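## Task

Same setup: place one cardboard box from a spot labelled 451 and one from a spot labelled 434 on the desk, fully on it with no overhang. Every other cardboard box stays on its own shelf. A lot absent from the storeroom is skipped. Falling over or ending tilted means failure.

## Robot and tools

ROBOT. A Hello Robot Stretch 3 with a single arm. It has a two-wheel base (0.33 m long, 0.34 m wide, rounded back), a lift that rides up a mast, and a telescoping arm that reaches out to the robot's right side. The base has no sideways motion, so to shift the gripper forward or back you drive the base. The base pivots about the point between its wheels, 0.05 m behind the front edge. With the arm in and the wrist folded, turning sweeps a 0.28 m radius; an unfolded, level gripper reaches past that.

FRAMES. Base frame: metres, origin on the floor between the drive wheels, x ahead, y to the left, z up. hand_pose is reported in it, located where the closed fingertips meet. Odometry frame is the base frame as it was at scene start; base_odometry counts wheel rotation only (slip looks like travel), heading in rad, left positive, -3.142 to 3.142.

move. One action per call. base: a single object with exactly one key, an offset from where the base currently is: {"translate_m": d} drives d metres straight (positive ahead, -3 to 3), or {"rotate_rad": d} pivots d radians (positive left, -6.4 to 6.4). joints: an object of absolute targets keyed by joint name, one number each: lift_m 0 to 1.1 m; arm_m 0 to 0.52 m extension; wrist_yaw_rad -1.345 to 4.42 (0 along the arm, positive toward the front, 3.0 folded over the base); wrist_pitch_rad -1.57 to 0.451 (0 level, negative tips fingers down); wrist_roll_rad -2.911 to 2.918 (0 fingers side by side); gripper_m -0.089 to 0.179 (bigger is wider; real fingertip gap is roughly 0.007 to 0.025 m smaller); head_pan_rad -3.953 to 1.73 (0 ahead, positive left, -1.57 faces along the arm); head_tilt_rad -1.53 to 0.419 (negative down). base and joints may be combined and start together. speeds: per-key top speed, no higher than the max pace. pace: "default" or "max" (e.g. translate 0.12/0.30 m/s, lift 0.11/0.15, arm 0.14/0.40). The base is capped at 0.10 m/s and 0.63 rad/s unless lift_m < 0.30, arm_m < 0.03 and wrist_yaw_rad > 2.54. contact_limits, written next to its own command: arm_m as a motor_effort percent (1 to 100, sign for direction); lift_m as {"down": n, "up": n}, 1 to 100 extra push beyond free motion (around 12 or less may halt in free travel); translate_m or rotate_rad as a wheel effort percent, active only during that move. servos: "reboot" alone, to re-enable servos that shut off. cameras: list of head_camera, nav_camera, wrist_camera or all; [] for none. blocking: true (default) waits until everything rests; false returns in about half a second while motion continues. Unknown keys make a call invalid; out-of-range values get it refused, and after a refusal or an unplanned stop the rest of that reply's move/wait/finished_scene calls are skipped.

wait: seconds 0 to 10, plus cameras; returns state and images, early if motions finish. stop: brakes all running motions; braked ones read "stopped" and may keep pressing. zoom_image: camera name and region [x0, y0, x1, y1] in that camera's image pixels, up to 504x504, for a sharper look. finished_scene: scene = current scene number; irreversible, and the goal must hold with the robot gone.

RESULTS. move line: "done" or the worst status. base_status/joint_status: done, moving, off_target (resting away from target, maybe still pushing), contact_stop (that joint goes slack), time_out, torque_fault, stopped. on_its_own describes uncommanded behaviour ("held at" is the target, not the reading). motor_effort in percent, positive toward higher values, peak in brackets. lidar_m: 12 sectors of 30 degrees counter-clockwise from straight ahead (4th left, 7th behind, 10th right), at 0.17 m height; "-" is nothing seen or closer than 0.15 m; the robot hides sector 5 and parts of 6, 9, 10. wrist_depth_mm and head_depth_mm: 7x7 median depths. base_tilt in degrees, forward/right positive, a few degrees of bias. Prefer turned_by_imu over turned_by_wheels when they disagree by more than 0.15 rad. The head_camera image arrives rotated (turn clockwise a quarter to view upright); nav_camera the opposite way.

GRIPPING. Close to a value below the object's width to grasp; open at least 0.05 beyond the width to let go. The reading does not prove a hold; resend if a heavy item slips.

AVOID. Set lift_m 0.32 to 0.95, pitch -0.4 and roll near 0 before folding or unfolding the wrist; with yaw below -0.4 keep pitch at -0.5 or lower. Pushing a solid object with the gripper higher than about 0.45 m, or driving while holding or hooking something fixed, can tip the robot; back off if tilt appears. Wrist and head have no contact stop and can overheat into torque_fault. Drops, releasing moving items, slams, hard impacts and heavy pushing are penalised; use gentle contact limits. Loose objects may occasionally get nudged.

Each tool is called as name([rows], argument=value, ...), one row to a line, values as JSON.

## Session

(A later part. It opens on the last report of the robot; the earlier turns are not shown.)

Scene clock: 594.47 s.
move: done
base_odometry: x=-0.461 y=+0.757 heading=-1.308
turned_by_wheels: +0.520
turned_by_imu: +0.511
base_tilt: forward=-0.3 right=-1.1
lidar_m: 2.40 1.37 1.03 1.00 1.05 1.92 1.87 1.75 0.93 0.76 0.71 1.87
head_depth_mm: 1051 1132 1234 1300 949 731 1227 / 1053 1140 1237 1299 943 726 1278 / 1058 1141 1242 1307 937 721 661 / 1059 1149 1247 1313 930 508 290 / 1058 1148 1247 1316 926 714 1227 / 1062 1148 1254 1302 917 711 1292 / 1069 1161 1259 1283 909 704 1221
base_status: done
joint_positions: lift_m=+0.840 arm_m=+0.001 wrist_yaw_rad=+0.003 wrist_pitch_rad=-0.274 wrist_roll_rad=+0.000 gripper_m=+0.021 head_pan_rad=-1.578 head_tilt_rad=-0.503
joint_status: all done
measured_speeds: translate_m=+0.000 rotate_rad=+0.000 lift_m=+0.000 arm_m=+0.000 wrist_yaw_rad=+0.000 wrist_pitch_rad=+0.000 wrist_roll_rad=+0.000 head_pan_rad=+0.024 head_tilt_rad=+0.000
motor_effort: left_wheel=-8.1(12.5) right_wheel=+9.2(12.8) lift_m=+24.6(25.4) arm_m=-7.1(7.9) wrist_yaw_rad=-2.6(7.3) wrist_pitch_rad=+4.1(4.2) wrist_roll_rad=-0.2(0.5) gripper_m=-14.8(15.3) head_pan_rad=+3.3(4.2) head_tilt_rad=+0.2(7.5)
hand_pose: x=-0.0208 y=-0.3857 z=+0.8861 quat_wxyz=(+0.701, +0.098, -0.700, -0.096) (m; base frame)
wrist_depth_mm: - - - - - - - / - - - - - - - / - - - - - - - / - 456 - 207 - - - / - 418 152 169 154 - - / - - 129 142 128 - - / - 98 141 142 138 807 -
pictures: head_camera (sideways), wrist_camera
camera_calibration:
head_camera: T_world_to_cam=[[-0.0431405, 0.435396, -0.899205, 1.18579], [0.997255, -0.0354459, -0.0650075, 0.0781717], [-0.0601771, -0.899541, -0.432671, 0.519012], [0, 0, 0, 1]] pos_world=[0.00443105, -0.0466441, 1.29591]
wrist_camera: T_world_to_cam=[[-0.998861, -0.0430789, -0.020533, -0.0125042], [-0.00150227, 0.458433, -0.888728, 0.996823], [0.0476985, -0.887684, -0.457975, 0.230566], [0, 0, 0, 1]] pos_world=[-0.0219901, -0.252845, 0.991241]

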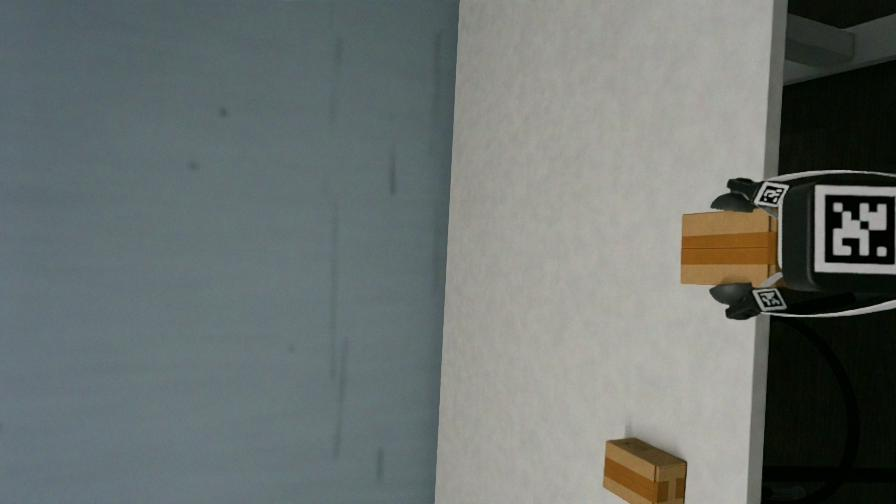

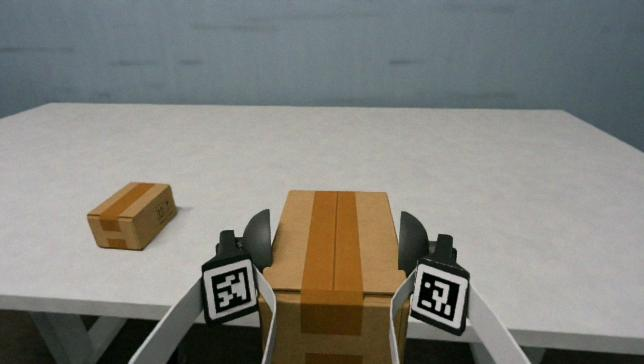

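move(joints={"arm_m": 0.22}, pace="max", cameras=[])

move(joints={"lift_m": 0.735}, cameras=[])

move(joints={"lift_m": 0.706}, speeds={"lift_m": 0.02}, contact_limits={"lift_m": {"down": 13}}, cameras=["wrist_camera"])

move(joints={"gripper_m": 0.17}, cameras=["wrist_camera"])

move(joints={"lift_m": 0.84}, cameras=["head_camera"])

Scene clock: 608.30 s.
move: done
base_odometry: x=-0.461 y=+0.757 heading=-1.308
turned_by_wheels: +0.000
turned_by_imu: +0.000
base_tilt: forward=-0.3 right=-1.1
lidar_m: 2.41 1.37 1.03 1.00 1.05 1.91 1.87 1.75 0.93 0.76 0.71 1.87
head_depth_mm: 1047 1134 1232 1296 959 339 - / 1051 1131 1230 1306 413 349 1253 / 1058 1137 1232 1304 389 382 1279 / 1055 1143 1245 1311 486 410 1300 / 1066 1149 1245 1313 928 717 1263 / 1067 1153 1252 1304 924 713 1298 / 1070 1154 1255 1298 917 707 1222
base_status: not commanded
joint_positions: lift_m=+0.840 arm_m=+0.220 wrist_yaw_rad=+0.003 wrist_pitch_rad=-0.275 wrist_roll_rad=+0.000 gripper_m=+0.021 head_pan_rad=-1.570 head_tilt_rad=-0.500
joint_status: all done
measured_speeds: all 0
motor_effort: left_wheel=-8.1(8.5) right_wheel=+8.5(10.2) lift_m=+24.5(25.2) arm_m=+13.1(14.8) wrist_yaw_rad=-2.1(4.5) wrist_pitch_rad=+4.2(4.3) wrist_roll_rad=-0.1(0.5) gripper_m=-15.0(15.1) head_pan_rad=+3.1(4.1) head_tilt_rad=+3.6(4.6)
hand_pose: x=-0.0208 y=-0.6051 z=+0.8860 quat_wxyz=(+0.701, +0.098, -0.700, -0.096) (m; base frame)
wrist_depth_mm: - - - - - - - / - - - - - - - / - - - - - - - / - - - 207 - - - / - - 151 169 154 - - / - - 129 142 128 - - / 282 98 - 142 137 - -
pictures: none
No camera images: "cameras" was empty.

Scene clock: 610.10 s.
move: done
base_odometry: x=-0.461 y=+0.757 heading=-1.308
turned_by_wheels: +0.000
turned_by_imu: +0.000
base_tilt: forward=-0.3 right=-1.2
lidar_m: 2.40 1.37 1.03 1.00 1.06 1.92 1.87 1.75 0.93 0.76 0.71 1.87
head_depth_mm: 1044 1133 1234 1296 961 733 1199 / 1053 1131 1242 1301 948 451 365 / 1057 1144 1237 1312 942 433 426 / 1059 1147 1248 1309 932 531 466 / 1061 1149 1253 1315 927 710 1270 / 1067 1149 1255 1307 918 712 1300 / 1066 1153 1259 1296 914 708 1223
base_status: not commanded
joint_positions: lift_m=+0.735 arm_m=+0.220 wrist_yaw_rad=+0.003 wrist_pitch_rad=-0.275 wrist_roll_rad=+0.000 gripper_m=+0.021 head_pan_rad=-1.570 head_tilt_rad=-0.500
joint_status: all done
measured_speeds: all 0
motor_effort: left_wheel=-7.9(8.4) right_wheel=+9.5(10.0) lift_m=+24.5(26.5) arm_m=+12.8(13.8) wrist_yaw_rad=-2.6(4.2) wrist_pitch_rad=+4.1(4.2) wrist_roll_rad=-0.3(0.5) gripper_m=-14.6(15.1) head_pan_rad=+2.9(3.9) head_tilt_rad=+3.8(4.1)
hand_pose: x=-0.0208 y=-0.6051 z=+0.7810 quat_wxyz=(+0.701, +0.098, -0.700, -0.096) (m; base frame)
wrist_depth_mm: - - - - - - - / - - - - - - - / - - - - - - - / - - - 208 - - - / - - 151 169 154 - - / - - 129 142 128 - - / - 98 - 142 137 - -
pictures: none
No camera images: "cameras" was empty.

Scene clock: 611.93 s.
move: done
base_odometry: x=-0.461 y=+0.757 heading=-1.308
turned_by_wheels: +0.000
turned_by_imu: +0.000
base_tilt: forward=-0.3 right=-1.1
lidar_m: 2.40 1.37 1.03 1.00 1.05 1.92 1.87 1.75 0.93 0.76 0.71 1.87
head_depth_mm: 1050 1140 1234 1294 956 730 1226 / 1053 1135 1230 1299 951 728 395 / 1057 1143 1239 1307 944 466 439 / 1059 1143 1244 1313 931 540 466 / 1063 1144 1251 1316 928 715 1265 / 1062 1147 1257 1300 920 712 1299 / 1072 1154 1263 1297 913 707 1227
base_status: not commanded
joint_positions: lift_m=+0.706 arm_m=+0.220 wrist_yaw_rad=+0.003 wrist_pitch_rad=-0.224 wrist_roll_rad=+0.000 gripper_m=+0.021 head_pan_rad=-1.570 head_tilt_rad=-0.500
joint_status: all done
measured_speeds: all 0
motor_effort: left_wheel=-7.7(8.5) right_wheel=+8.4(10.1) lift_m=+18.7(26.6) arm_m=+12.5(13.5) wrist_yaw_rad=-1.9(4.6) wrist_pitch_rad=-5.3(5.7) wrist_roll_rad=-0.3(0.5) gripper_m=-14.6(15.3) head_pan_rad=+2.7(3.6) head_tilt_rad=+2.6(3.8)
contact_limits: lift_m down 13 (down: maximum 72; up: maximum 65)
hand_pose: x=-0.0208 y=-0.6095 z=+0.7643 quat_wxyz=(+0.703, +0.080, -0.702, -0.078) (m; base frame)
wrist_depth_mm: - - - - - - - / - - - - - - - / - - - - - - - / - - - 198 - - - / - - 152 168 152 - - / - - 129 140 128 - - / - 98 - 142 137 - -
pictures: wrist_camera
camera_calibration:
wrist_camera: T_world_to_cam=[[-0.99887, -0.0437993, -0.0184369, -0.0267107], [-0.00130468, 0.413097, -0.910686, 0.980383], [0.0475037, -0.909633, -0.412688, -0.0718147], [0, 0, 0, 1]] pos_world=[-0.02199, -0.471489, 0.862692]

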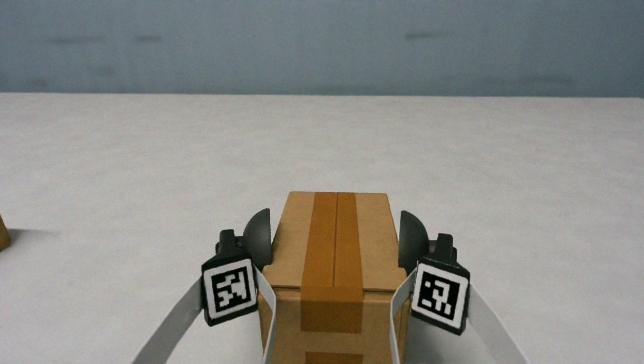

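Scene clock: 613.97 s.
move: done
base_odometry: x=-0.461 y=+0.757 heading=-1.308
turned_by_wheels: +0.000
turned_by_imu: +0.000
base_tilt: forward=-0.3 right=-1.3
lidar_m: 2.40 1.37 1.03 1.00 1.05 1.92 1.87 1.74 0.93 0.76 0.71 1.87
head_depth_mm: 1047 1128 1227 1305 956 734 1225 / 1052 1137 1234 1287 949 728 395 / 1056 1143 1240 1317 940 466 440 / 1059 1140 1244 1319 935 544 465 / 1063 1145 1252 1308 928 694 1266 / 1062 1155 1254 1310 918 710 1298 / 1067 1158 1258 1298 911 707 1221
base_status: not commanded
joint_positions: lift_m=+0.706 arm_m=+0.220 wrist_yaw_rad=+0.003 wrist_pitch_rad=-0.263 wrist_roll_rad=+0.000 gripper_m=+0.170 head_pan_rad=-1.570 head_tilt_rad=-0.500
joint_status: all done
measured_speeds: all 0
motor_effort: left_wheel=-7.6(8.3) right_wheel=+9.0(9.6) lift_m=+30.8(31.5) arm_m=+5.6(14.0) wrist_yaw_rad=-3.9(4.5) wrist_pitch_rad=+2.1(5.3) wrist_roll_rad=-0.1(0.4) gripper_m=+0.2(82.3) head_pan_rad=+2.1(3.1) head_tilt_rad=+2.0(3.2)
contact_limits: lift_m down 13 (down: maximum 72; up: maximum 65)
hand_pose: x=-0.0208 y=-0.6061 z=+0.7547 quat_wxyz=(+0.701, +0.094, -0.701, -0.092) (m; base frame)
wrist_depth_mm: - - - - - - - / - - - - - - - / - - - - - - - / - - - 183 - - - / - 143 - 143 149 - - / - 124 - 136 135 - - / - - - 146 144 - 106
pictures: wrist_camera
camera_calibration:
wrist_camera: T_world_to_cam=[[-0.99887, -0.043033, -0.0201571, -0.0249789], [-0.00130086, 0.448786, -0.893639, 0.978985], [0.0475021, -0.892603, -0.448335, -0.0355182], [0, 0, 0, 1]] pos_world=[-0.02199, -0.472133, 0.858431]

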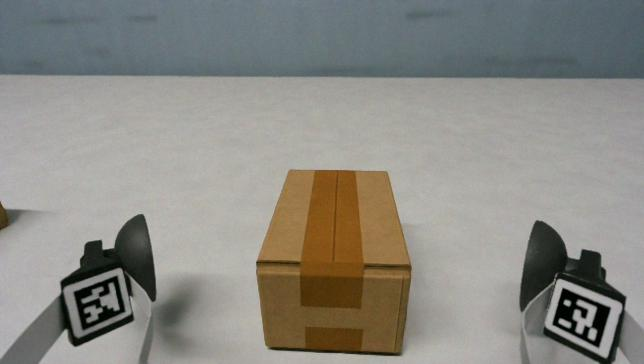

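Scene clock: 616.03 s.
move: done
base_odometry: x=-0.461 y=+0.757 heading=-1.308
turned_by_wheels: +0.000
turned_by_imu: +0.000
base_tilt: forward=-0.4 right=-1.3
lidar_m: 2.40 1.37 1.03 1.00 1.05 1.92 1.87 1.75 0.93 0.76 0.71 1.87
head_depth_mm: 1044 1138 1227 1301 960 339 - / 1052 1136 1236 1293 413 349 1258 / 1057 1141 1240 1305 390 382 1285 / 1055 1143 1246 1310 486 409 1299 / 1061 1150 1244 1322 890 714 1268 / 1066 1155 1253 1302 920 712 1296 / 1068 1156 1252 1290 917 708 1218
base_status: not commanded
joint_positions: lift_m=+0.840 arm_m=+0.220 wrist_yaw_rad=+0.003 wrist_pitch_rad=-0.264 wrist_roll_rad=+0.000 gripper_m=+0.170 head_pan_rad=-1.570 head_tilt_rad=-0.500
joint_status: all done
measured_speeds: all 0
motor_effort: left_wheel=-7.4(8.2) right_wheel=+9.2(9.6) lift_m=+31.1(33.5) arm_m=-2.9(5.9) wrist_yaw_rad=-3.5(4.5) wrist_pitch_rad=+2.1(2.3) wrist_roll_rad=-0.4(0.5) gripper_m=+0.5(1.0) head_pan_rad=+2.1(3.1) head_tilt_rad=+1.5(2.6)
hand_pose: x=-0.0208 y=-0.6060 z=+0.8885 quat_wxyz=(+0.701, +0.094, -0.701, -0.093) (m; base frame)
wrist_depth_mm: - - - - - - - / - - - - - - - / - - - - - - - / - - - - - - - / - 143 - - - - - / - 124 - - - - - / 116 - - 250 - - 106
pictures: head_camera (sideways)
camera_calibration:
head_camera: T_world_to_cam=[[-0.0467178, 0.431992, -0.900667, 1.18775], [0.997511, -0.0274959, -0.0649291, 0.0780438], [-0.0528135, -0.901458, -0.429632, 0.515052], [0, 0, 0, 1]] pos_world=[0.00484117, -0.0466539, 1.29612]

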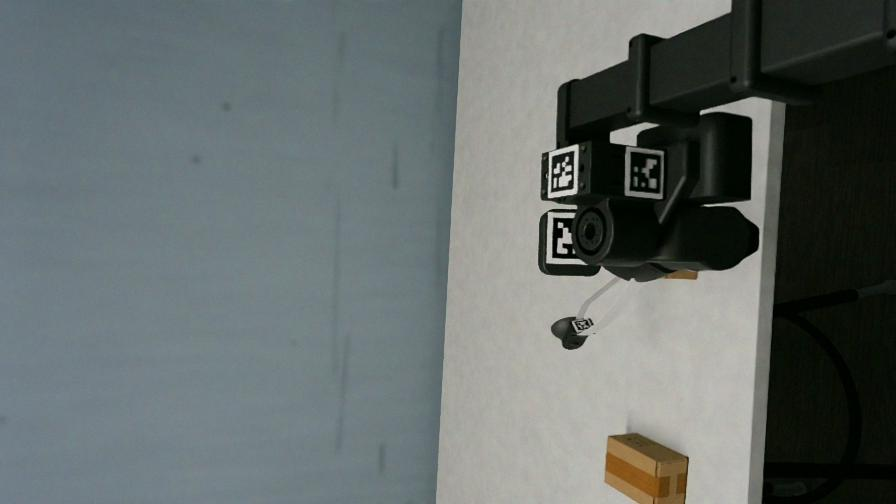

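finished_scene(scene=2)

The scene is finished: the task was done.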